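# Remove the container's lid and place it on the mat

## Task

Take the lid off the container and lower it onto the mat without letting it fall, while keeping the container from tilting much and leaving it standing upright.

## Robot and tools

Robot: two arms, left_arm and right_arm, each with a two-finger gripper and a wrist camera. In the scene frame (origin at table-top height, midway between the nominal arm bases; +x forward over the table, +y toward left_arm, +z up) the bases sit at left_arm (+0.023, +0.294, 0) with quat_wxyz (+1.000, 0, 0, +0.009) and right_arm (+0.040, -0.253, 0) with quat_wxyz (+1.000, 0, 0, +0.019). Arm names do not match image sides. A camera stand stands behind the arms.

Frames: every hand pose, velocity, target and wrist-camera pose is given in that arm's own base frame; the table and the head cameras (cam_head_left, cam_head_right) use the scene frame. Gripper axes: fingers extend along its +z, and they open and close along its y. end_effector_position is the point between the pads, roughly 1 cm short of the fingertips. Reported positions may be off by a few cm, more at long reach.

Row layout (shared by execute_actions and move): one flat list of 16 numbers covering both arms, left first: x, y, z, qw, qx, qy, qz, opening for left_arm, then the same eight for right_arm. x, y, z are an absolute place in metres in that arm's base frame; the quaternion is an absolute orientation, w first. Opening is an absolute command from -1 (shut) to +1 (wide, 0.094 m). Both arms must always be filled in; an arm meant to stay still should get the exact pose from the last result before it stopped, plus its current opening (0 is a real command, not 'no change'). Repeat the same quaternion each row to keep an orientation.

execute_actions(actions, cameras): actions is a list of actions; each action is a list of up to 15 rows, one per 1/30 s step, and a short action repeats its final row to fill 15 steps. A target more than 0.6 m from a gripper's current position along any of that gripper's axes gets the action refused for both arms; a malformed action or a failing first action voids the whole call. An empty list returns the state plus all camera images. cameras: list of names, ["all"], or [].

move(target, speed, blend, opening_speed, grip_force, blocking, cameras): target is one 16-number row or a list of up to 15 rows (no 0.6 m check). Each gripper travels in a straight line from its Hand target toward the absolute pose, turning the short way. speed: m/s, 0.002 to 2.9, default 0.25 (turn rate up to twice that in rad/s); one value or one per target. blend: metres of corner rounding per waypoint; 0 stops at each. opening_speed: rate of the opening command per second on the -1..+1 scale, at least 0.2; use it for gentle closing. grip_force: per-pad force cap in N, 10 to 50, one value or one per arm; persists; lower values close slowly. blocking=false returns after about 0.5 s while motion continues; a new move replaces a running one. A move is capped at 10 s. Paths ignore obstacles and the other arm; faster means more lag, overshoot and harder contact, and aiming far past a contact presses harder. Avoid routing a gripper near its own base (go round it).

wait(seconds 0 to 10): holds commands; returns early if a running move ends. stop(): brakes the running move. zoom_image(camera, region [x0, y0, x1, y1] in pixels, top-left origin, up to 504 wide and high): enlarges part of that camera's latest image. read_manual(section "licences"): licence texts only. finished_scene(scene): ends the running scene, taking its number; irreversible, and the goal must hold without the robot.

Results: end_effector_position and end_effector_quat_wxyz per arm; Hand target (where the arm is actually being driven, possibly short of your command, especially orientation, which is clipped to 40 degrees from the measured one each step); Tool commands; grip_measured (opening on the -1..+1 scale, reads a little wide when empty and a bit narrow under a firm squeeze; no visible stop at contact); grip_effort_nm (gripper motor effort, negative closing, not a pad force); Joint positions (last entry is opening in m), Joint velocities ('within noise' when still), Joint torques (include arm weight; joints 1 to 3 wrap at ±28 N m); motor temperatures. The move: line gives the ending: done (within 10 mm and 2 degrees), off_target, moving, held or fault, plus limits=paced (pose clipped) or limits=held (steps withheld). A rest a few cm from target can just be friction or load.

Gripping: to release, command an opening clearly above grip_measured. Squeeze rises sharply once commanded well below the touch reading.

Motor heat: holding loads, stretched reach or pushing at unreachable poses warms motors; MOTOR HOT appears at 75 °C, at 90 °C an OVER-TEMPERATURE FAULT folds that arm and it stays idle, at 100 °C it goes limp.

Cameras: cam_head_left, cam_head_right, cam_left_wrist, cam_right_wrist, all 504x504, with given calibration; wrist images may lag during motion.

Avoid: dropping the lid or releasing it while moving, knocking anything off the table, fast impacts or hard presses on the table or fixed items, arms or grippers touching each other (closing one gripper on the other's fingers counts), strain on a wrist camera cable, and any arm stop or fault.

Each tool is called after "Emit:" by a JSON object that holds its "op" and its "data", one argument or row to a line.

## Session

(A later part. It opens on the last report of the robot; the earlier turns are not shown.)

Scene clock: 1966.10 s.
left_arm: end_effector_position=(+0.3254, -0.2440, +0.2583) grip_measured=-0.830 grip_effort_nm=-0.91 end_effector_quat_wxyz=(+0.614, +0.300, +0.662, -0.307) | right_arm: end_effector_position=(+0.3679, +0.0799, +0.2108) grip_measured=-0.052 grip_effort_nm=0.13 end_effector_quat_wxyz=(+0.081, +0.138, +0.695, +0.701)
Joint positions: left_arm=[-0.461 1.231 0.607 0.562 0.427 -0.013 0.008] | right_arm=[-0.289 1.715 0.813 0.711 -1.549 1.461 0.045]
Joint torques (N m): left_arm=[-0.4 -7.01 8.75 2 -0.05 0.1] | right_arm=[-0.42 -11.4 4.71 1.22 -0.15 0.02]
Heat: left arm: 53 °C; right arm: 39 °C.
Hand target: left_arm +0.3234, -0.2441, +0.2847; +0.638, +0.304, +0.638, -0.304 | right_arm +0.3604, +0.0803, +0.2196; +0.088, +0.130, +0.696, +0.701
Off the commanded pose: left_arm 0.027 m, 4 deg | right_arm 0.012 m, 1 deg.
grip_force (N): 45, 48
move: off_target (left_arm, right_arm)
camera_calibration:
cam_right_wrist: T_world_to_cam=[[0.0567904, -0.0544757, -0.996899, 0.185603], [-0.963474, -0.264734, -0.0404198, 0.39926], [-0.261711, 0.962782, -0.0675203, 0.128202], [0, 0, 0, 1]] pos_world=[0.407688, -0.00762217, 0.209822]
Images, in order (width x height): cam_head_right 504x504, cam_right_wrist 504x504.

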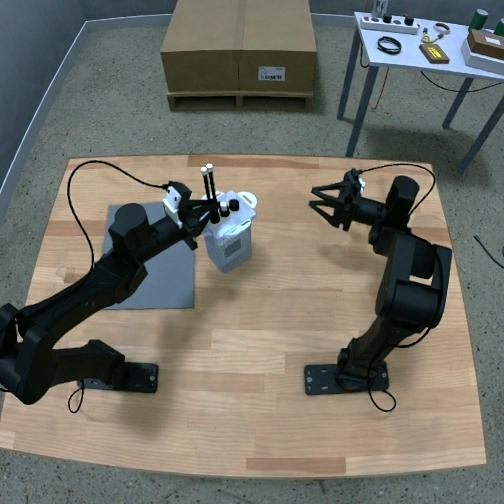

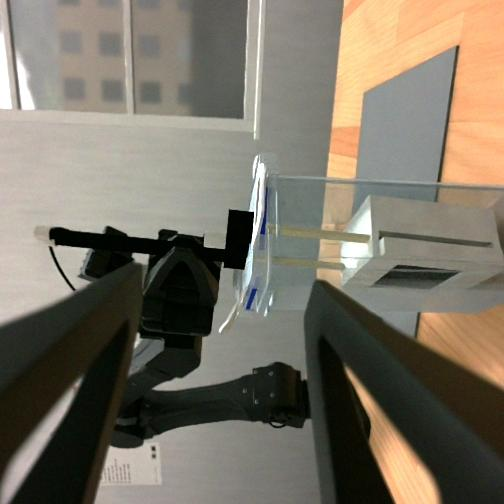

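Emit:
{"op": "move", "data": {
  "target": [
    [0.324,-0.2445,0.258,0.6382,0.3044,0.6382,-0.3044,-0.97,0.27,0.12,0.2,0.5,-0.25,0.73,0.4,-0.05],
    [0.324,-0.2445,0.258,0.6382,0.3044,0.6382,-0.3044,-0.97,0.20,0.20,0.17,0.6645,-0.2418,0.6645,0.2418,-0.05],
    [0.324,-0.2445,0.258,0.6382,0.3044,0.6382,-0.3044,-0.97,0.17,0.31,0.15,0.7044,-0.0616,0.7044,0.0616,-0.05]
  ],
  "speed": 0.15,
  "blend": 0.03,
  "cameras": ["cam_right_wrist","cam_head_left"]
}}

Scene clock: 2010.73 s.
left_arm: end_effector_position=(+0.3238, -0.2432, +0.2580) grip_measured=-0.830 grip_effort_nm=-0.91 end_effector_quat_wxyz=(+0.630, +0.300, +0.647, -0.308) | right_arm: end_effector_position=(+0.1711, +0.3054, +0.1474) grip_measured=-0.052 grip_effort_nm=0.13 end_effector_quat_wxyz=(+0.701, -0.072, +0.707, +0.057)
Joint positions: left_arm=[-0.461 1.243 0.568 0.656 0.427 -0.013 0.008] | right_arm=[1.59 1.808 0.495 1.252 1.407 0.04 0.045]
Joint torques (N m): left_arm=[-0.42 -3 5.59 2.37 -0.04 0.09] | right_arm=[0.46 -5.23 6.27 1.63 0.23 -0.1]
Heat: left arm: 53 °C; right arm: 38 °C.
Hand target: left_arm +0.3240, -0.2444, +0.2581; +0.638, +0.304, +0.639, -0.304 | right_arm +0.1700, +0.3098, +0.1498; +0.703, -0.062, +0.706, +0.061
Off the commanded pose: left_arm 0.001 m, 2 deg | right_arm 0.005 m, 1 deg.
grip_force (N): 45, 48
move: done
camera_calibration:
cam_right_wrist: T_world_to_cam=[[0.15073, -0.973529, 0.171817, 0.238179], [-0.521849, -0.22597, -0.822564, 0.294608], [0.839616, 0.0343222, -0.542096, 0.0203336], [0, 0, 0, 1]] pos_world=[0.100768, 0.297749, 0.212433]
Images, in order (width x height): cam_head_left 504x504, cam_right_wrist 504x504.

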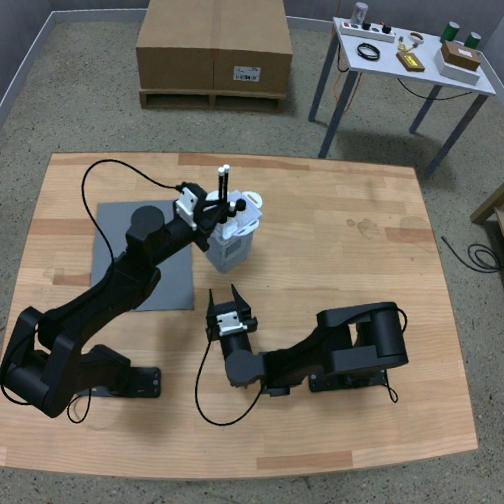

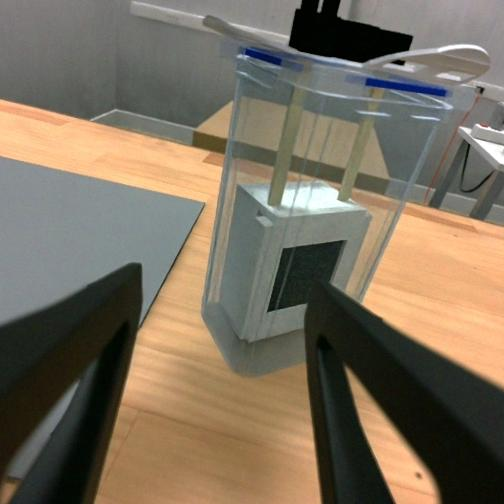

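Emit:
{"op": "zoom_image", "data": {
  "camera": "cam_right_wrist",
  "region": [190, 0, 500, 230]
}}

Scaled by 1.626 from the camera's 504x504 image, which has a finer 720x720 frame.

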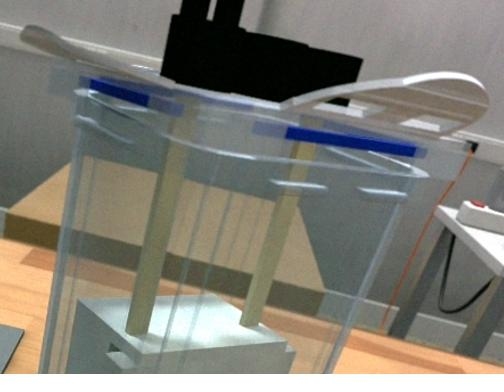

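Emit:
{"op": "move", "data": {
  "target": [
    [0.324,-0.2445,0.258,0.6045,0.3669,0.6045,-0.3669,-0.97,0.20,0.18,0.17,0.6645,-0.2418,0.6645,0.2418,-0.05],
    [0.324,-0.2445,0.258,0.5213,0.4777,0.5213,-0.4777,-0.97,0.30,0.03,0.20,0.6,0.35,0.6,0.35,-0.05]
  ],
  "speed": 0.15,
  "blend": 0.03,
  "cameras": ["cam_right_wrist","cam_left_wrist","cam_head_left","cam_head_right"]
}}

Scene clock: 2044.47 s.
left_arm: end_effector_position=(+0.3166, -0.2456, +0.2539) grip_measured=-0.830 grip_effort_nm=-0.91 end_effector_quat_wxyz=(+0.510, +0.471, +0.531, -0.486) | right_arm: end_effector_position=(+0.2945, +0.0335, +0.1801) grip_measured=-0.052 grip_effort_nm=0.13 end_effector_quat_wxyz=(+0.598, +0.352, +0.629, +0.351)
Joint positions: left_arm=[-0.218 1.569 0.806 0.739 1.268 -0.013 0.008] | right_arm=[0.246 0.671 0.054 0.576 0.225 1.05 0.045]
Joint torques (N m): left_arm=[0.73 -5.19 7.69 1.67 0.04 0.12] | right_arm=[-0.54 0.42 10.52 1.85 0.19 0.05]
Heat: left arm: 53 °C; right arm: 39 °C.
Hand target: left_arm +0.3238, -0.2443, +0.2578; +0.521, +0.478, +0.522, -0.478 | right_arm +0.2986, +0.0300, +0.2000; +0.611, +0.356, +0.611, +0.357
Off the commanded pose: left_arm 0.009 m, 2 deg | right_arm 0.021 m, 3 deg.
grip_force (N): 45, 48
move: off_target (right_arm)
camera_calibration:
cam_left_wrist: T_world_to_cam=[[-0.985065, -0.0598458, 0.161447, 0.249913], [-0.16819, 0.535178, -0.827826, 0.412395], [-0.036861, -0.842617, -0.537251, 0.0381785], [0, 0, 0, 1]] pos_world=[0.316948, -0.173579, 0.321555]
cam_right_wrist: T_world_to_cam=[[-0.0474627, -0.630379, -0.774836, 0.166628], [-0.579473, 0.649213, -0.492681, 0.252741], [0.813609, 0.425612, -0.3961, -0.087948], [0, 0, 0, 1]] pos_world=[0.225921, -0.0216123, 0.218794]

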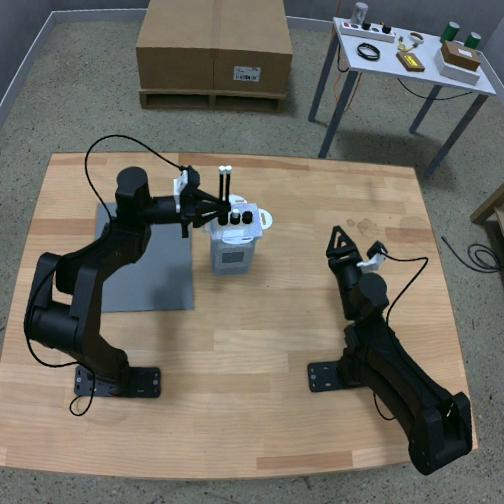

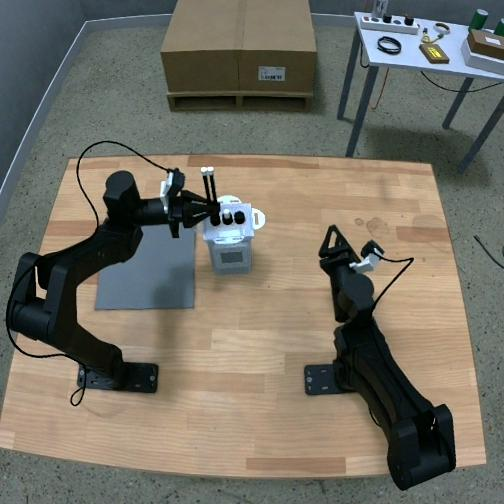

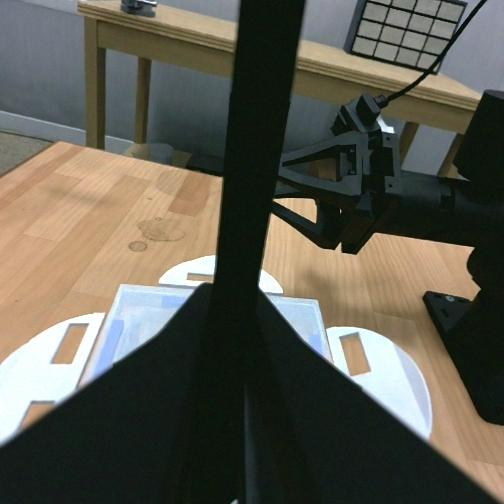

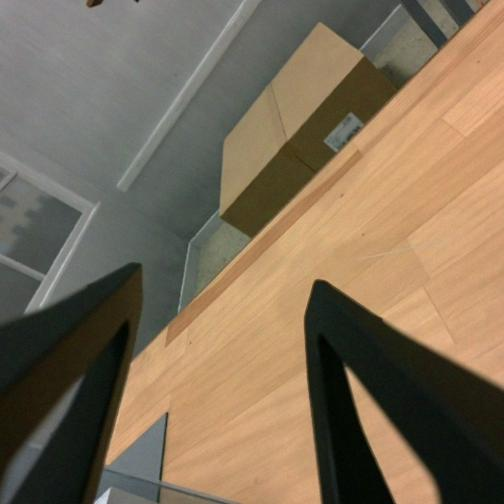

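Emit:
{"op": "move", "data": {
  "target": [
    [0.324,-0.2445,0.258,0.5213,0.4777,0.5213,-0.4777,-0.97,0.31,0.06,0.13,0.6124,-0.3536,0.6124,0.3536,1],
    [0.324,-0.2445,0.258,0.5213,0.4777,0.5213,-0.4777,-0.97,0.32,0.13,0.095,0.5,-0.5,0.5,0.5,1]
  ],
  "speed": 0.15,
  "cameras": ["cam_right_wrist","cam_head_left","cam_head_right"]
}}

Scene clock: 2067.10 s.
left_arm: end_effector_position=(+0.3166, -0.2456, +0.2539) grip_measured=-0.830 grip_effort_nm=-0.91 end_effector_quat_wxyz=(+0.510, +0.471, +0.531, -0.486) | right_arm: end_effector_position=(+0.3186, +0.1292, +0.0977) grip_measured=+0.998 grip_effort_nm=0.15 end_effector_quat_wxyz=(+0.542, -0.447, +0.549, +0.454)
Joint positions: left_arm=[-0.218 1.569 0.806 0.739 1.268 -0.013 0.008] | right_arm=[-0.17 2.099 0.55 1.479 -1.551 -0.056 0.094]
Joint torques (N m): left_arm=[0.7 -5.07 7.75 1.68 0.06 0.12] | right_arm=[0.47 -6.26 4.85 1.29 -0.15 -0.14]
Heat: left arm: 52 °C; right arm: 39 °C.
Hand target: left_arm +0.3238, -0.2443, +0.2578; +0.521, +0.478, +0.522, -0.478 | right_arm +0.3199, +0.1306, +0.0950; +0.541, -0.455, +0.541, +0.455
Off the commanded pose: left_arm 0.009 m, 2 deg | right_arm 0.003 m, 11 deg.
joint sent to its limit (right arm) — joint 5 (wrist yaw), lower limit. The joint targets are off in orientation, not in position.
grip_force (N): 45, 48
move: off_target (right_arm)
camera_calibration:
cam_right_wrist: T_world_to_cam=[[0.966552, -0.216913, 0.136842, -0.30139], [-0.00705808, -0.555853, -0.831251, 0.170359], [0.256373, 0.802481, -0.538792, -0.0381441], [0, 0, 0, 1]] pos_world=[0.302291, 0.0599289, 0.162302]
Images, in order (width x height): cam_head_left 504x504, cam_head_right 504x504, cam_right_wrist 504x504.

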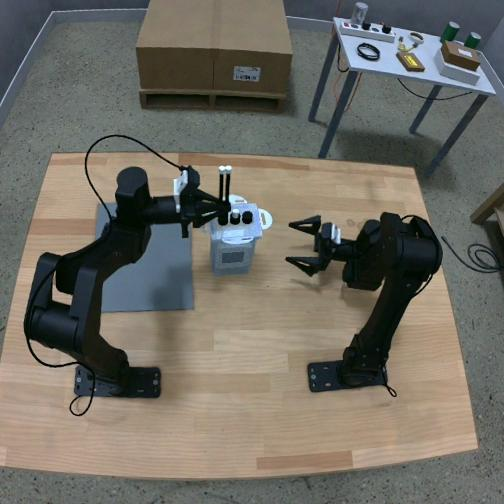

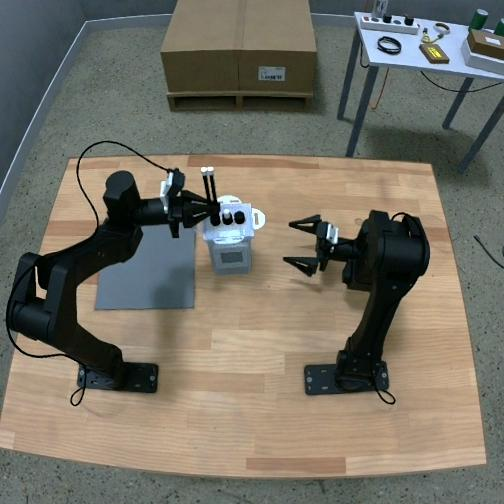

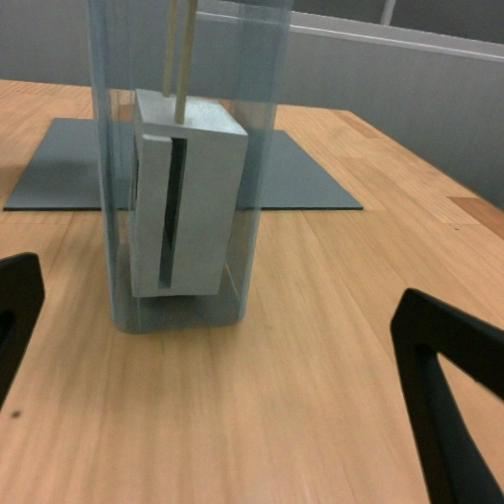

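Emit:
{"op": "move", "data": {
  "target": [
    [0.324,-0.2445,0.258,0.5213,0.4777,0.5213,-0.4777,-0.97,0.327,0.185,0.095,0.5,-0.5,0.5,0.5,1]
  ],
  "speed": 0.12,
  "cameras": ["cam_right_wrist"]
}}

Scene clock: 2079.47 s.
left_arm: end_effector_position=(+0.3166, -0.2456, +0.2539) grip_measured=-0.830 grip_effort_nm=-0.91 end_effector_quat_wxyz=(+0.510, +0.471, +0.531, -0.486) | right_arm: end_effector_position=(+0.3247, +0.1836, +0.0991) grip_measured=+0.998 grip_effort_nm=0.15 end_effector_quat_wxyz=(+0.507, -0.501, +0.500, +0.493)
Joint positions: left_arm=[-0.218 1.569 0.806 0.739 1.268 -0.013 0.008] | right_arm=[0.007 2.157 0.694 1.431 -1.551 -0.047 0.094]
Joint torques (N m): left_arm=[0.62 -5.05 7.77 1.64 0.06 0.13] | right_arm=[0.44 -7.05 5.41 1.19 -0.08 0.09]
Heat: left arm: 52 °C; right arm: 38 °C.
Hand target: left_arm +0.3238, -0.2443, +0.2578; +0.521, +0.478, +0.522, -0.478 | right_arm +0.3269, +0.1850, +0.0950; +0.500, -0.500, +0.500, +0.500
Off the commanded pose: left_arm 0.009 m, 2 deg | right_arm 0.005 m, 1 deg.
grip_force (N): 45, 48
move: done
camera_calibration:
cam_right_wrist: T_world_to_cam=[[0.985158, -0.043026, 0.166168, -0.336573], [0.11579, -0.548053, -0.828391, 0.160181], [0.126711, 0.835336, -0.534937, -0.0469056], [0, 0, 0, 1]] pos_world=[0.318974, 0.112488, 0.163529]
Images, in order (width x height): cam_right_wrist 504x504.

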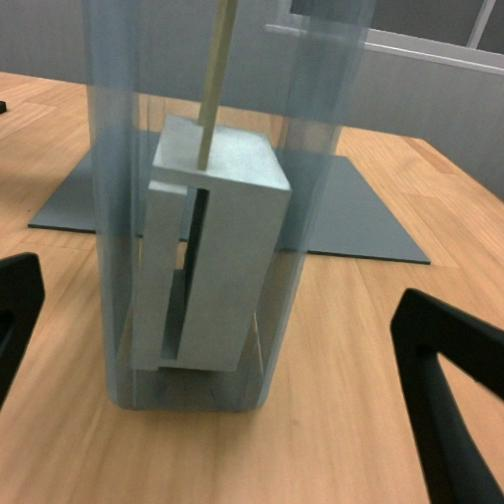

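Emit:
{"op": "move", "data": {
  "target": [
    [0.324,-0.2445,0.258,0.5213,0.4777,0.5213,-0.4777,-0.97,0.325,0.243,0.095,0.5,-0.5,0.5,0.5,1]
  ],
  "speed": 0.08,
  "cameras": ["cam_right_wrist","cam_head_right"]
}}

Scene clock: 2086.23 s.
left_arm: end_effector_position=(+0.3166, -0.2456, +0.2539) grip_measured=-0.830 grip_effort_nm=-0.91 end_effector_quat_wxyz=(+0.510, +0.471, +0.531, -0.486) | right_arm: end_effector_position=(+0.3189, +0.2408, +0.0966) grip_measured=+0.998 grip_effort_nm=0.15 end_effector_quat_wxyz=(+0.494, -0.500, +0.502, +0.504)
Joint positions: left_arm=[-0.218 1.569 0.806 0.739 1.268 -0.013 0.008] | right_arm=[0.183 2.171 0.71 1.431 -1.395 -0.017 0.094]
Joint torques (N m): left_arm=[0.75 -5.15 7.8 1.65 0.06 0.11] | right_arm=[0.38 -7.25 5.65 1.57 0.07 0.1]
Heat: left arm: 52 °C; right arm: 38 °C.
Hand target: left_arm +0.3238, -0.2443, +0.2578; +0.521, +0.478, +0.522, -0.478 | right_arm +0.3248, +0.2429, +0.0951; +0.500, -0.500, +0.500, +0.500
Off the commanded pose: left_arm 0.009 m, 2 deg | right_arm 0.007 m, 1 deg.
grip_force (N): 45, 48
move: done
camera_calibration:
cam_right_wrist: T_world_to_cam=[[0.989972, -0.0215877, 0.139602, -0.331999], [0.104909, -0.549448, -0.828916, 0.19391], [0.0945985, 0.835249, -0.541673, -0.0843287], [0, 0, 0, 1]] pos_world=[0.316304, 0.169812, 0.161405]
Images, in order (width x height): cam_head_right 504x504, cam_right_wrist 504x504.

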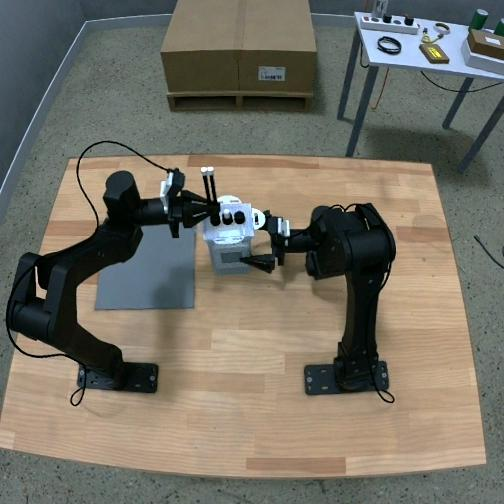

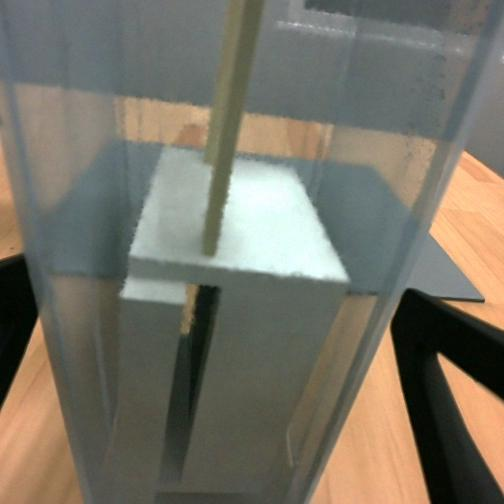

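Emit:
{"op": "move", "data": {
  "target": [
    [0.324,-0.2445,0.258,0.5213,0.4777,0.5213,-0.4777,-0.97,0.323,0.245,0.095,0.5,-0.5,0.5,0.5,0.1]
  ],
  "speed": 0.08,
  "grip_force": [45,30],
  "opening_speed": 0.4,
  "cameras": ["cam_right_wrist"]
}}

Scene clock: 2092.80 s.
left_arm: end_effector_position=(+0.3166, -0.2456, +0.2539) grip_measured=-0.830 grip_effort_nm=-0.91 end_effector_quat_wxyz=(+0.510, +0.471, +0.531, -0.486) | right_arm: end_effector_position=(+0.3186, +0.2424, +0.0968) grip_measured=+0.695 grip_effort_nm=-0.64 end_effector_quat_wxyz=(+0.495, -0.501, +0.501, +0.503)
Joint positions: left_arm=[-0.218 1.569 0.806 0.739 1.268 -0.013 0.008] | right_arm=[0.188 2.171 0.71 1.434 -1.391 -0.017 0.08]
Joint torques (N m): left_arm=[0.69 -5.09 7.82 1.69 0.05 0.11] | right_arm=[0.54 -7.57 5.07 1.57 0.12 0.08]
Heat: left arm: 52 °C; right arm: 38 °C.
Hand target: left_arm +0.3238, -0.2443, +0.2578; +0.521, +0.478, +0.522, -0.478 | right_arm +0.3229, +0.2449, +0.0951; +0.500, -0.500, +0.500, +0.500
Off the commanded pose: left_arm 0.009 m, 2 deg | right_arm 0.005 m, 1 deg.
grip_force (N): 45, 30
move: done
camera_calibration:
cam_right_wrist: T_world_to_cam=[[0.989602, -0.0216314, 0.142195, -0.331803], [0.107102, -0.549052, -0.828897, 0.19433], [0.0960024, 0.835508, -0.541027, -0.0860456], [0, 0, 0, 1]] pos_world=[0.315801, 0.171412, 0.161707]
Images, in order (width x height): cam_right_wrist 504x504.

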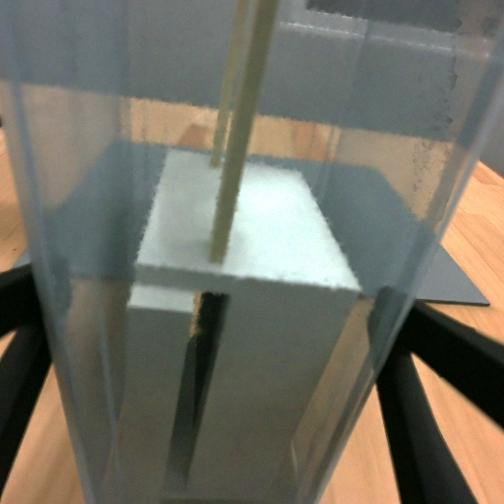

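Emit:
{"op": "move", "data": {
  "target": [
    [0.326,-0.246,0.30,0.5213,0.4777,0.5213,-0.4777,-0.97,0.323,0.245,0.095,0.5,-0.5,0.5,0.5,0.1]
  ],
  "speed": 0.05,
  "grip_force": [48,45],
  "cameras": ["cam_right_wrist","cam_left_wrist"]
}}

Scene clock: 2097.83 s.
left_arm: end_effector_position=(+0.3290, -0.2473, +0.2623) grip_measured=-0.831 grip_effort_nm=-0.96 end_effector_quat_wxyz=(+0.485, +0.452, +0.561, -0.495) | right_arm: end_effector_position=(+0.3188, +0.2424, +0.0968) grip_measured=+0.685 grip_effort_nm=-0.92 end_effector_quat_wxyz=(+0.494, -0.500, +0.502, +0.503)
Joint positions: left_arm=[-0.218 1.569 0.903 0.537 1.254 0.004 0.008] | right_arm=[0.188 2.171 0.71 1.434 -1.389 -0.015 0.079]
Joint torques (N m): left_arm=[0.14 -11.66 9.32 1.86 0.18 -0.02] | right_arm=[0.59 -7.49 5.09 1.61 0.13 0.05]
Heat: left arm: 52 °C; right arm: 38 °C.
Hand target: left_arm +0.3244, -0.2458, +0.2990; +0.521, +0.478, +0.522, -0.477 | right_arm +0.3229, +0.2449, +0.0951; +0.500, -0.501, +0.500, +0.500
Off the commanded pose: left_arm 0.038 m, 7 deg | right_arm 0.005 m, 1 deg.
grip_force (N): 48, 45
move: off_target (left_arm)
camera_calibration:
cam_left_wrist: T_world_to_cam=[[-0.967, -0.0783347, 0.242435, 0.228926], [-0.244495, 0.552903, -0.796568, 0.443601], [-0.0716438, -0.829555, -0.553809, 0.0606578], [0, 0, 0, 1]] pos_world=[0.334176, -0.177016, 0.331452]
cam_right_wrist: T_world_to_cam=[[0.98978, -0.023164, 0.140711, -0.331655], [0.105, -0.549293, -0.829007, 0.195019], [0.0964946, 0.835309, -0.541246, -0.0861601], [0, 0, 0, 1]] pos_world=[0.316103, 0.17141, 0.161706]
Images, in order (width x height): cam_left_wrist 504x504, cam_right_wrist 504x504.

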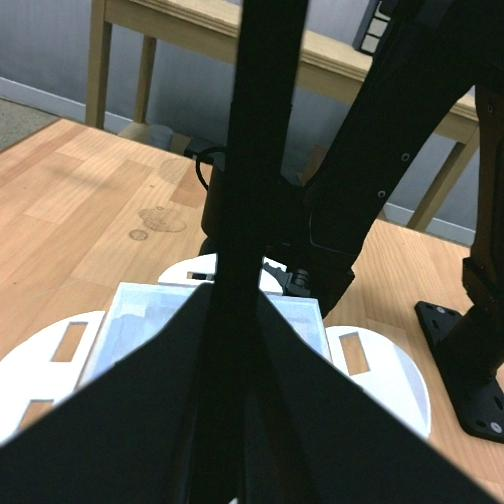

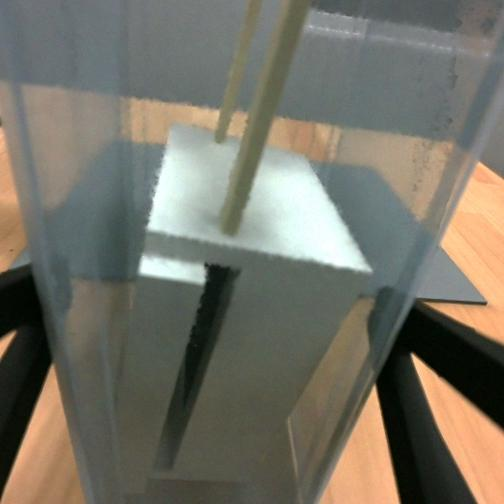

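Emit:
{"op": "move", "data": {
  "target": [
    [0.322,-0.246,0.305,0.5648,0.4343,0.4738,-0.5175,-0.97,0.323,0.245,0.095,0.5,-0.5,0.5,0.5,0.1]
  ],
  "speed": 0.05,
  "cameras": ["cam_right_wrist","cam_left_wrist"]
}}

Scene clock: 2111.60 s.
left_arm: end_effector_position=(+0.3188, -0.2451, +0.2954) grip_measured=-0.831 grip_effort_nm=-0.97 end_effector_quat_wxyz=(+0.537, +0.438, +0.493, -0.526) | right_arm: end_effector_position=(+0.3188, +0.2424, +0.0968) grip_measured=+0.685 grip_effort_nm=-0.91 end_effector_quat_wxyz=(+0.494, -0.500, +0.502, +0.503)
Joint positions: left_arm=[-0.217 1.646 0.819 1.262 1.258 -0.466 0.008] | right_arm=[0.188 2.171 0.71 1.434 -1.389 -0.015 0.079]
Joint torques (N m): left_arm=[-0.79 -6.71 5.5 2.01 -0.61 -0.16] | right_arm=[0.59 -7.49 5.08 1.58 0.11 0.07]
Heat: left arm: 52 °C; right arm: 38 °C.
Hand target: left_arm +0.3212, -0.2456, +0.3052; +0.563, +0.436, +0.476, -0.515 | right_arm +0.3229, +0.2449, +0.0950; +0.500, -0.500, +0.500, +0.500
Off the commanded pose: left_arm 0.010 m, 4 deg | right_arm 0.005 m, 1 deg.
grip_force (N): 48, 45
move: off_target (left_arm)
camera_calibration:
cam_left_wrist: T_world_to_cam=[[-0.985372, -0.0196916, 0.169276, 0.253067], [-0.161834, 0.41938, -0.893269, 0.4358], [-0.0534011, -0.907597, -0.416433, 0.0145633], [0, 0, 0, 1]] pos_world=[0.32067, -0.164565, 0.352513]
cam_right_wrist: T_world_to_cam=[[0.98978, -0.023164, 0.140711, -0.331655], [0.105, -0.549293, -0.829007, 0.195019], [0.0964946, 0.835309, -0.541246, -0.0861601], [0, 0, 0, 1]] pos_world=[0.316103, 0.17141, 0.161706]
Images, in order (width x height): cam_left_wrist 504x504, cam_right_wrist 504x504.

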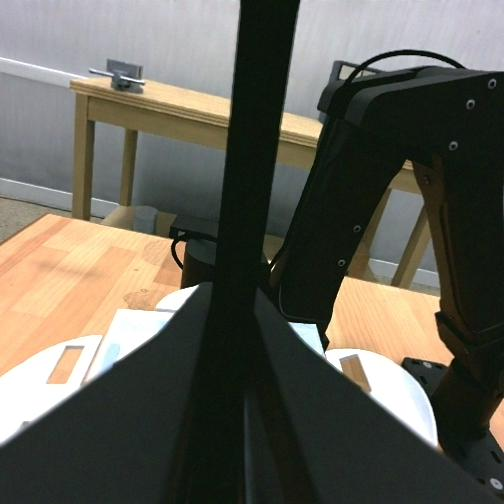

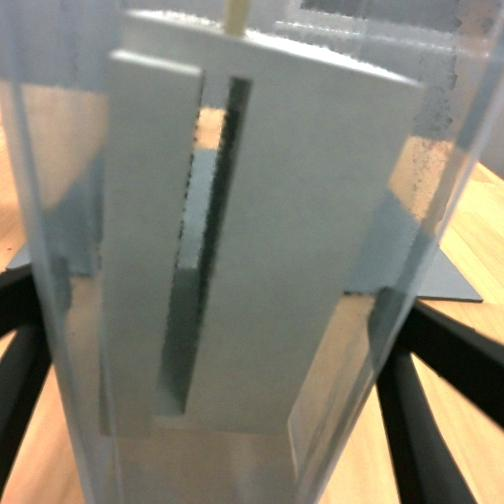

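Emit:
{"op": "move", "data": {
  "target": [
    [0.322,-0.246,0.365,0.5559,0.4434,0.4841,-0.5101,-0.97,0.323,0.245,0.095,0.5,-0.5,0.5,0.5,0.1]
  ],
  "speed": 0.06,
  "cameras": ["cam_right_wrist","cam_left_wrist"]
}}

Scene clock: 2123.40 s.
left_arm: end_effector_position=(+0.3288, -0.2473, +0.3240) grip_measured=-0.831 grip_effort_nm=-0.96 end_effector_quat_wxyz=(+0.511, +0.424, +0.524, -0.534) | right_arm: end_effector_position=(+0.3188, +0.2424, +0.0968) grip_measured=+0.685 grip_effort_nm=-0.91 end_effector_quat_wxyz=(+0.494, -0.500, +0.502, +0.503)
Joint positions: left_arm=[-0.217 1.573 0.943 0.931 1.257 -0.414 0.008] | right_arm=[0.188 2.171 0.71 1.434 -1.389 -0.015 0.079]
Joint torques (N m): left_arm=[-0.5 -12.25 9.13 1.77 -0.38 -0.02] | right_arm=[0.51 -7.53 5.05 1.59 0.09 0.1]
Heat: left arm: 51 °C; right arm: 38 °C.
Hand target: left_arm +0.3198, -0.2453, +0.3638; +0.556, +0.443, +0.484, -0.510 | right_arm +0.3229, +0.2449, +0.0950; +0.500, -0.500, +0.500, +0.500
Off the commanded pose: left_arm 0.042 m, 8 deg | right_arm 0.005 m, 1 deg.
grip_force (N): 48, 45
move: off_target (left_arm)
camera_calibration:
cam_left_wrist: T_world_to_cam=[[-0.968427, -0.0328805, 0.247121, 0.224041], [-0.235405, 0.446909, -0.863051, 0.485015], [-0.0820631, -0.893975, -0.440539, 0.045615], [0, 0, 0, 1]] pos_world=[0.334885, -0.168613, 0.383323]
cam_right_wrist: T_world_to_cam=[[0.98978, -0.023164, 0.140711, -0.331655], [0.105, -0.549293, -0.829007, 0.195019], [0.0964946, 0.835309, -0.541246, -0.0861601], [0, 0, 0, 1]] pos_world=[0.316103, 0.17141, 0.161706]
Images, in order (width x height): cam_left_wrist 504x504, cam_right_wrist 504x504.

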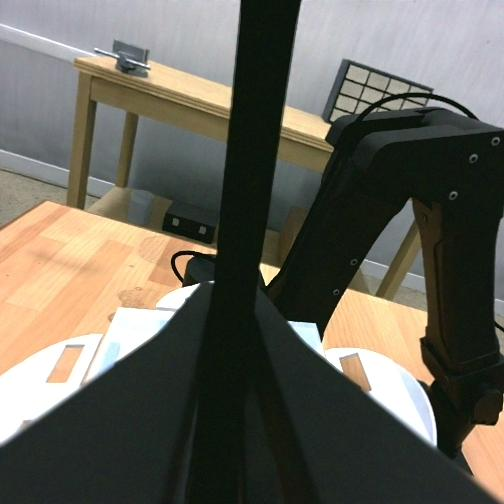

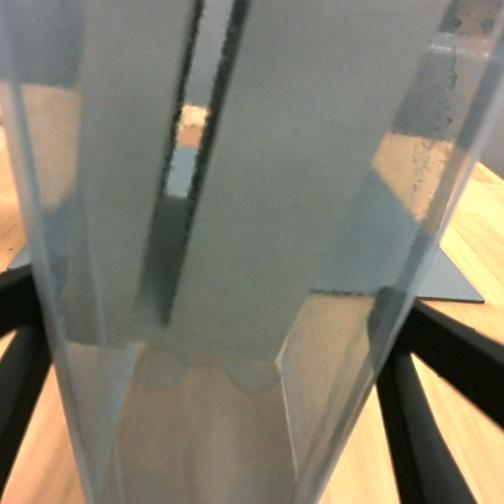

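Emit:
{"op": "move", "data": {
  "target": [
    [0.316,-0.246,0.345,0.5648,0.4343,0.4738,-0.5175,-0.97,0.323,0.245,0.095,0.5,-0.5,0.5,0.5,0.1]
  ],
  "speed": 0.06,
  "cameras": ["cam_right_wrist","cam_head_left","cam_head_right"]
}}

Emit:
{"op": "zoom_image", "data": {
  "camera": "cam_head_left",
  "region": [150, 140, 310, 300]
}}

Emit:
{"op": "zoom_image", "data": {
  "camera": "cam_head_right",
  "region": [150, 140, 310, 300]
}}

Scene clock: 2137.00 s.
left_arm: end_effector_position=(+0.3191, -0.2453, +0.3260) grip_measured=-0.831 grip_effort_nm=-0.97 end_effector_quat_wxyz=(+0.532, +0.432, +0.500, -0.530) | right_arm: end_effector_position=(+0.3188, +0.2424, +0.0968) grip_measured=+0.685 grip_effort_nm=-0.91 end_effector_quat_wxyz=(+0.494, -0.500, +0.502, +0.503)
Joint positions: left_arm=[-0.218 1.573 0.891 1.1 1.252 -0.468 0.008] | right_arm=[0.188 2.171 0.71 1.434 -1.389 -0.015 0.079]
Joint torques (N m): left_arm=[-1.09 -8.85 5.93 1.9 -0.6 -0.14] | right_arm=[0.54 -7.53 5.04 1.57 0.13 0.06]
Heat: left arm: 50 °C; right arm: 38 °C.
Hand target: left_arm +0.3152, -0.2455, +0.3449; +0.564, +0.435, +0.475, -0.517 | right_arm +0.3229, +0.2449, +0.0950; +0.500, -0.500, +0.500, +0.500
Off the commanded pose: left_arm 0.019 m, 5 deg | right_arm 0.005 m, 1 deg.
grip_force (N): 48, 45
move: off_target (left_arm)
camera_calibration:
cam_right_wrist: T_world_to_cam=[[0.98978, -0.023164, 0.140711, -0.331655], [0.105, -0.549293, -0.829007, 0.195019], [0.0964946, 0.835309, -0.541246, -0.0861601], [0, 0, 0, 1]] pos_world=[0.316103, 0.17141, 0.161706]
Images, in order (width x height): cam_head_left 504x504, cam_head_right 504x504, cam_right_wrist 504x504.

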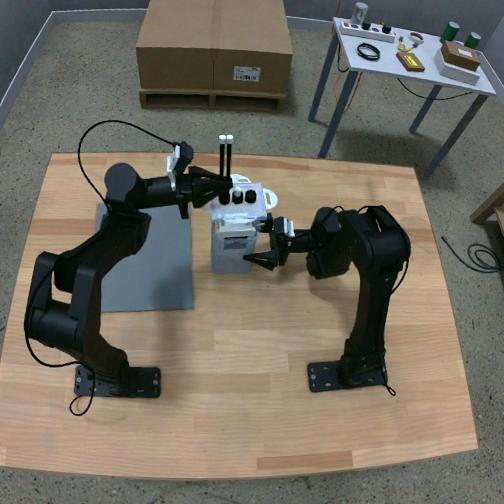

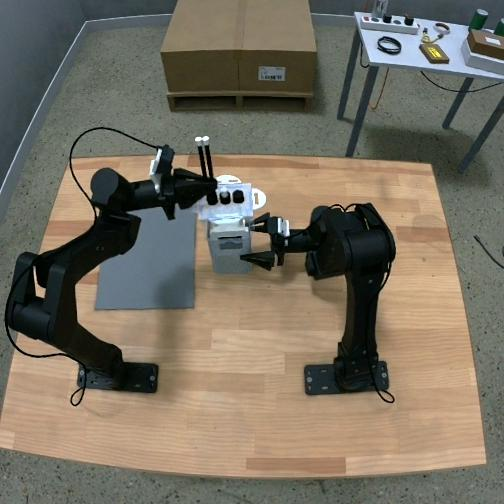

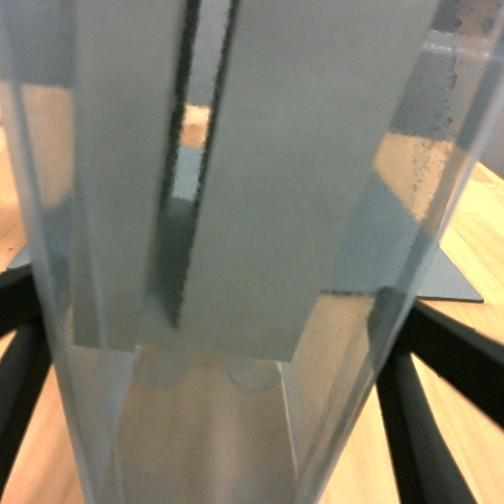

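Scaled by 3.150 from the camera's 504x504 image, which has a finer 720x720 frame.

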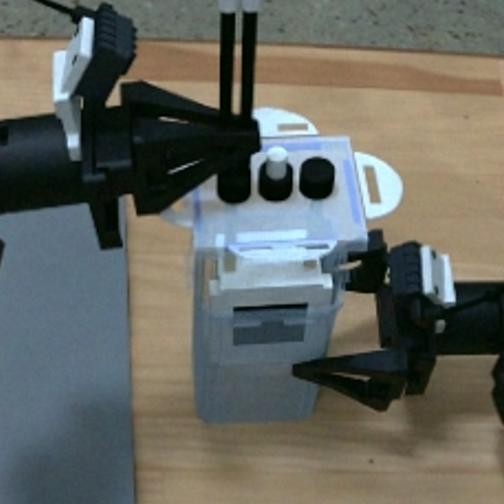

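Scaled by 3.150 from the camera's 504x504 image, which has a finer 720x720 frame.

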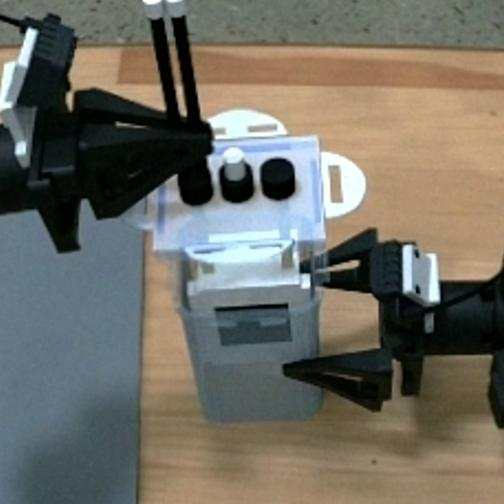

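Emit:
{"op": "move", "data": {
  "target": [
    [0.315,-0.246,0.385,0.5809,0.4159,0.4543,-0.5323,-0.97,0.323,0.245,0.095,0.5,-0.5,0.5,0.5,0.1]
  ],
  "speed": 0.06,
  "cameras": ["cam_right_wrist","cam_head_right"]
}}

Emit:
{"op": "zoom_image", "data": {
  "camera": "cam_head_right",
  "region": [150, 140, 310, 300]
}}

Scene clock: 2147.37 s.
left_arm: end_effector_position=(+0.3194, -0.2436, +0.3465) grip_measured=-0.831 grip_effort_nm=-0.97 end_effector_quat_wxyz=(+0.540, +0.413, +0.492, -0.543) | right_arm: end_effector_position=(+0.3188, +0.2424, +0.0968) grip_measured=+0.685 grip_effort_nm=-0.91 end_effector_quat_wxyz=(+0.494, -0.500, +0.502, +0.503)
Joint positions: left_arm=[-0.219 1.573 0.912 1.194 1.222 -0.596 0.008] | right_arm=[0.188 2.171 0.71 1.434 -1.389 -0.015 0.079]
Joint torques (N m): left_arm=[-1.62 -9.87 9.03 1.76 -0.74 -0.42] | right_arm=[0.61 -7.5 4.94 1.6 0.14 0.07]
Heat: left arm: 51 °C; right arm: 38 °C.
Hand target: left_arm +0.3120, -0.2444, +0.3840; +0.580, +0.416, +0.454, -0.533 | right_arm +0.3229, +0.2449, +0.0950; +0.500, -0.500, +0.500, +0.500
Off the commanded pose: left_arm 0.039 m, 7 deg | right_arm 0.005 m, 1 deg.
grip_force (N): 48, 45
move: off_target (left_arm)
camera_calibration:
cam_right_wrist: T_world_to_cam=[[0.98978, -0.023164, 0.140711, -0.331655], [0.105, -0.549293, -0.829007, 0.195019], [0.0964946, 0.835309, -0.541246, -0.0861601], [0, 0, 0, 1]] pos_world=[0.316103, 0.17141, 0.161706]
Images, in order (width x height): cam_head_right 504x504, cam_right_wrist 504x504.

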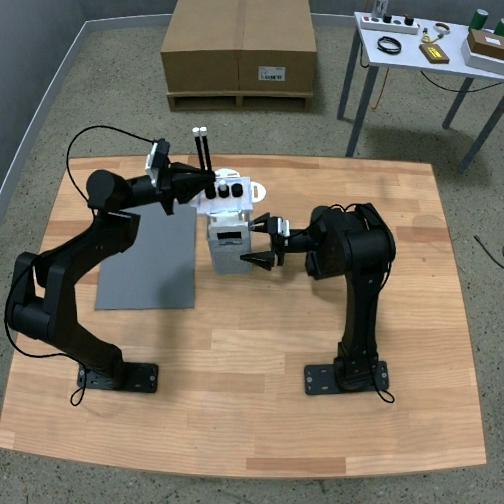

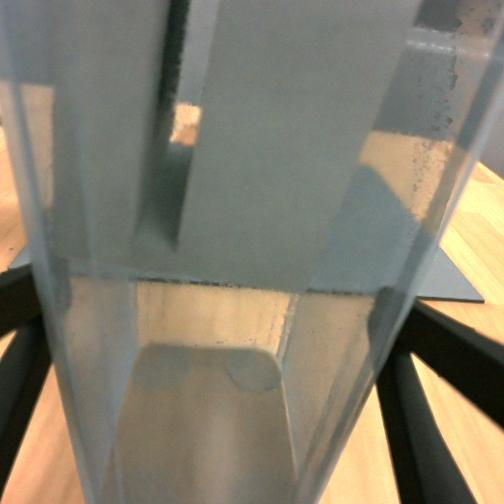

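Scaled by 3.150 from the camera's 504x504 image, which has a finer 720x720 frame.

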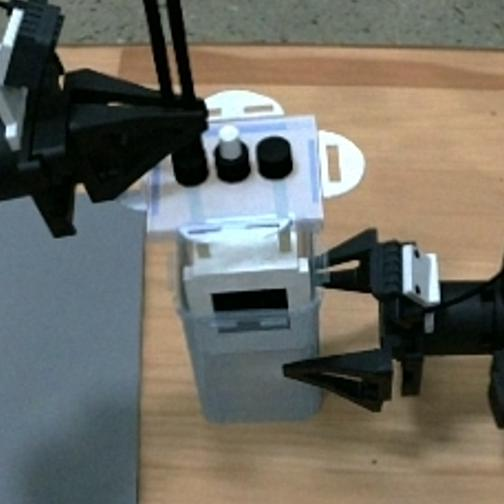

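Emit:
{"op": "move", "data": {
  "target": [
    [0.321,-0.246,0.425,0.5809,0.4159,0.4543,-0.5323,-0.97,0.323,0.245,0.095,0.5,-0.5,0.5,0.5,0.1]
  ],
  "speed": 0.06,
  "cameras": ["cam_right_wrist","cam_head_right","cam_left_wrist"]
}}

Emit:
{"op": "zoom_image", "data": {
  "camera": "cam_head_right",
  "region": [150, 140, 310, 300]
}}

Scene clock: 2158.43 s.
left_arm: end_effector_position=(+0.3288, -0.2463, +0.3807) grip_measured=-0.831 grip_effort_nm=-0.97 end_effector_quat_wxyz=(+0.532, +0.411, +0.494, -0.551) | right_arm: end_effector_position=(+0.3188, +0.2424, +0.0968) grip_measured=+0.685 grip_effort_nm=-0.91 end_effector_quat_wxyz=(+0.494, -0.500, +0.502, +0.503)
Joint positions: left_arm=[-0.219 1.573 1.052 1.069 1.232 -0.631 0.008] | right_arm=[0.188 2.171 0.71 1.434 -1.389 -0.015 0.079]
Joint torques (N m): left_arm=[-1.13 -11.67 9.35 1.52 -0.83 -0.15] | right_arm=[0.61 -7.45 4.93 1.59 0.14 0.06]
Heat: left arm: 50 °C; right arm: 38 °C.
Hand target: left_arm +0.3176, -0.2442, +0.4236; +0.580, +0.416, +0.454, -0.534 | right_arm +0.3229, +0.2449, +0.0950; +0.500, -0.500, +0.500, +0.500
Off the commanded pose: left_arm 0.045 m, 8 deg | right_arm 0.005 m, 1 deg.
grip_force (N): 48, 45
move: off_target (left_arm)
camera_calibration:
cam_left_wrist: T_world_to_cam=[[-0.974355, -0.00689571, 0.22491, 0.226835], [-0.210864, 0.376863, -0.901948, 0.523063], [-0.0785408, -0.926243, -0.368652, 0.0349407], [0, 0, 0, 1]] pos_world=[0.334057, -0.163195, 0.433639]
cam_right_wrist: T_world_to_cam=[[0.98978, -0.023164, 0.140711, -0.331655], [0.105, -0.549293, -0.829007, 0.195019], [0.0964946, 0.835309, -0.541246, -0.0861601], [0, 0, 0, 1]] pos_world=[0.316103, 0.17141, 0.161706]
Images, in order (width x height): cam_head_right 504x504, cam_left_wrist 504x504, cam_right_wrist 504x504.

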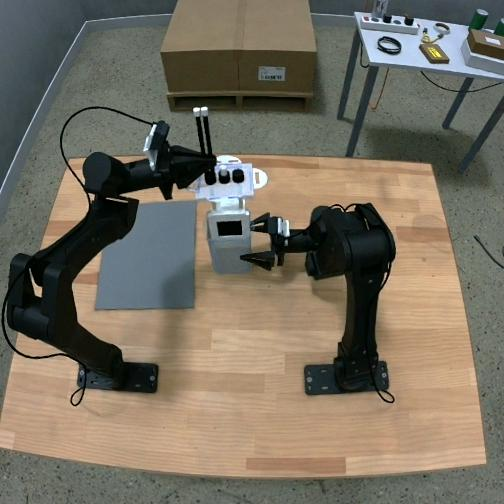

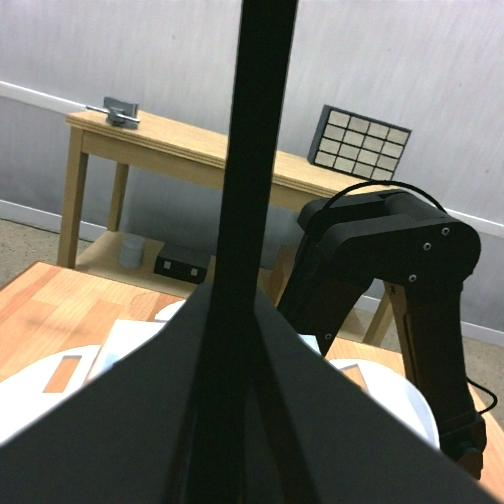

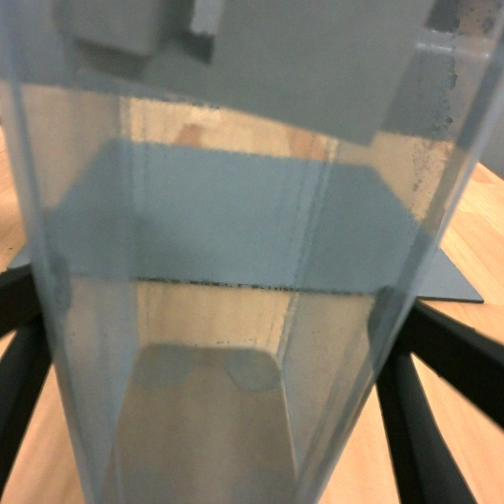

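Scaled by 3.150 from the camera's 504x504 image, which has a finer 720x720 frame.

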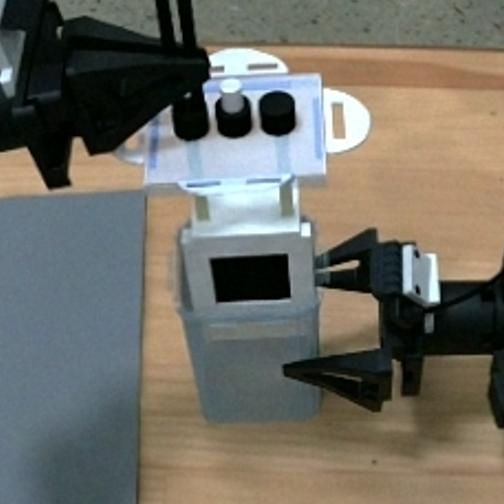

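Emit:
{"op": "move", "data": {
  "target": [
    [0.318,-0.244,0.50,0.5809,0.4159,0.4543,-0.5323,-0.97,0.323,0.245,0.095,0.5,-0.5,0.5,0.5,0.1]
  ],
  "speed": 0.07,
  "cameras": ["cam_right_wrist","cam_head_right","cam_head_left"]
}}

Emit:
{"op": "zoom_image", "data": {
  "camera": "cam_head_right",
  "region": [150, 100, 310, 260]
}}

Scene clock: 2166.20 s.
left_arm: end_effector_position=(+0.3326, -0.2472, +0.4547) grip_measured=-0.831 grip_effort_nm=-0.97 end_effector_quat_wxyz=(+0.527, +0.407, +0.497, -0.556) | right_arm: end_effector_position=(+0.3189, +0.2424, +0.0968) grip_measured=+0.685 grip_effort_nm=-0.91 end_effector_quat_wxyz=(+0.495, -0.500, +0.502, +0.503)
Joint positions: left_arm=[-0.219 1.551 1.327 0.774 1.231 -0.649 0.008] | right_arm=[0.188 2.171 0.71 1.434 -1.389 -0.015 0.079]
Joint torques (N m): left_arm=[-0.9 -11.78 9.51 1.6 -0.78 0.01] | right_arm=[0.47 -7.46 5.05 1.58 0.11 0.07]
Heat: left arm: 50 °C; right arm: 38 °C.
Hand target: left_arm +0.3145, -0.2423, +0.4979; +0.580, +0.416, +0.454, -0.534 | right_arm +0.3229, +0.2449, +0.0950; +0.500, -0.500, +0.500, +0.500
Off the commanded pose: left_arm 0.048 m, 8 deg | right_arm 0.005 m, 1 deg.
grip_force (N): 48, 45
move: off_target (left_arm)
camera_calibration:
cam_right_wrist: T_world_to_cam=[[0.989772, -0.023521, 0.140706, -0.331591], [0.104799, -0.549316, -0.829017, 0.195088], [0.0967911, 0.835284, -0.541232, -0.0862516], [0, 0, 0, 1]] pos_world=[0.316103, 0.17141, 0.161706]
Images, in order (width x height): cam_head_left 504x504, cam_head_right 504x504, cam_right_wrist 504x504.

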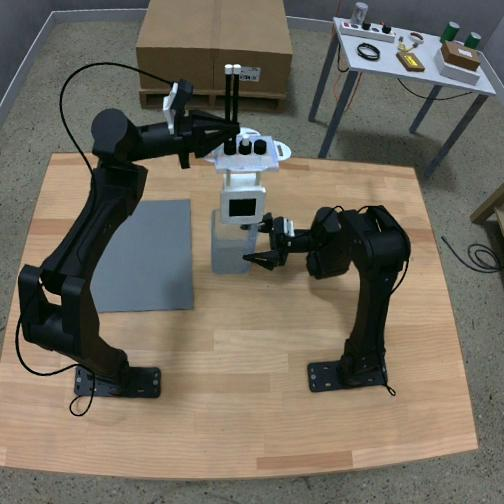

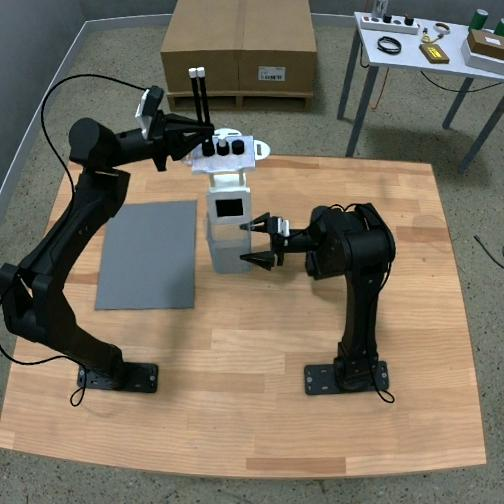

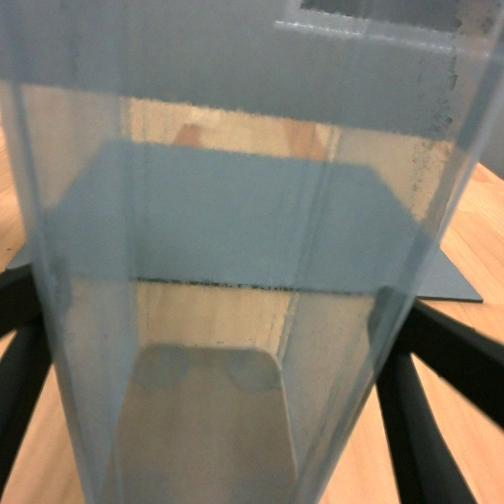

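Scaled by 3.150 from the camera's 504x504 image, which has a finer 720x720 frame.

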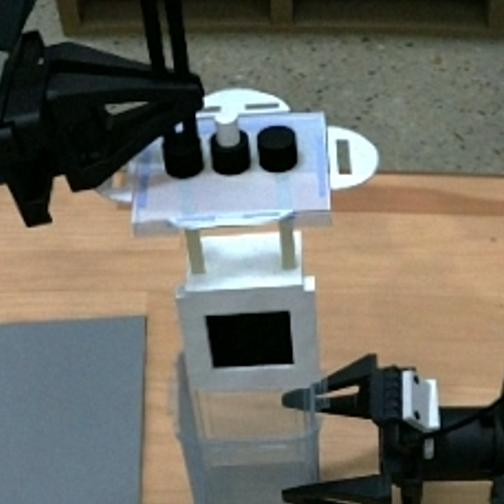

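Emit:
{"op": "move", "data": {
  "target": [
    [0.325,-0.18,0.51,0.6634,0.3214,0.5567,-0.383,-0.97,0.323,0.245,0.095,0.5,-0.5,0.5,0.5,0.1],
    [0.354,-0.05,0.49,0.7198,0.2198,0.604,-0.262,-0.97,0.323,0.245,0.095,0.5,-0.5,0.5,0.5,0.1]
  ],
  "speed": 0.15,
  "blend": 0.03,
  "cameras": ["cam_left_wrist","cam_head_right","cam_head_left"]
}}

Scene clock: 2189.07 s.
left_arm: end_effector_position=(+0.3718, -0.0471, +0.4573) grip_measured=-0.831 grip_effort_nm=-0.96 end_effector_quat_wxyz=(+0.681, +0.194, +0.645, -0.286) | right_arm: end_effector_position=(+0.3189, +0.2424, +0.0968) grip_measured=+0.685 grip_effort_nm=-0.91 end_effector_quat_wxyz=(+0.495, -0.500, +0.502, +0.503)
Joint positions: left_arm=[0.277 1.219 1.232 0.147 0.961 -0.237 0.008] | right_arm=[0.188 2.171 0.71 1.434 -1.389 -0.015 0.079]
Joint torques (N m): left_arm=[0.29 -8.4 6.56 2.53 -0.14 -0.14] | right_arm=[0.59 -7.49 5.05 1.58 0.12 0.06]
Heat: left arm: 49 °C; right arm: 37 °C.
Hand target: left_arm +0.3525, -0.0508, +0.4887; +0.718, +0.220, +0.606, -0.261 | right_arm +0.3229, +0.2449, +0.0950; +0.500, -0.500, +0.500, +0.500
Off the commanded pose: left_arm 0.037 m, 8 deg | right_arm 0.005 m, 1 deg.
grip_force (N): 48, 45
move: off_target (left_arm)
camera_calibration:
cam_left_wrist: T_world_to_cam=[[-0.654709, -0.721216, 0.22628, 0.0997406], [-0.472689, 0.157041, -0.867124, 0.597178], [0.589848, -0.674674, -0.443727, 0.0488474], [0, 0, 0, 1]] pos_world=[0.318768, 0.0111089, 0.516933]
Images, in order (width x height): cam_head_left 504x504, cam_head_right 504x504, cam_left_wrist 504x504.

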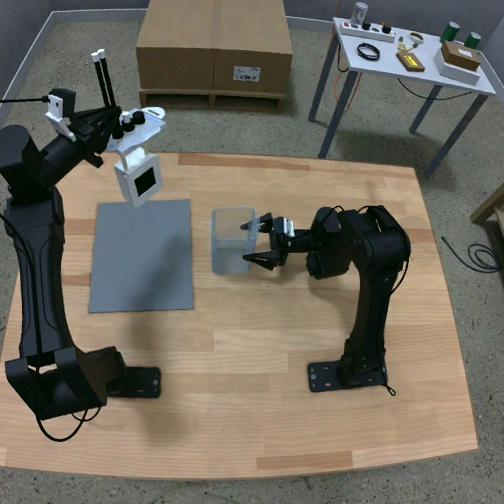

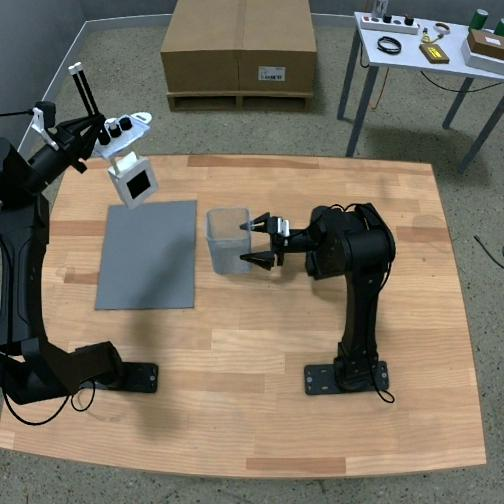

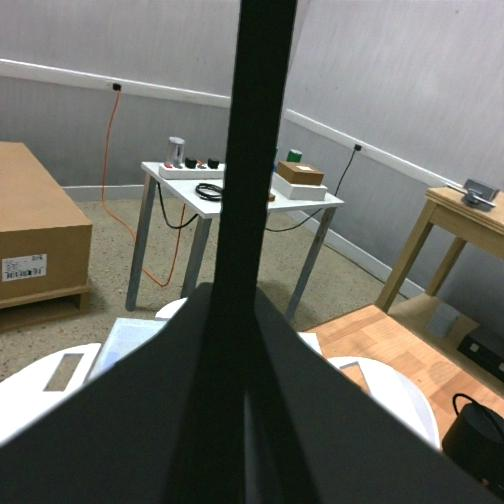

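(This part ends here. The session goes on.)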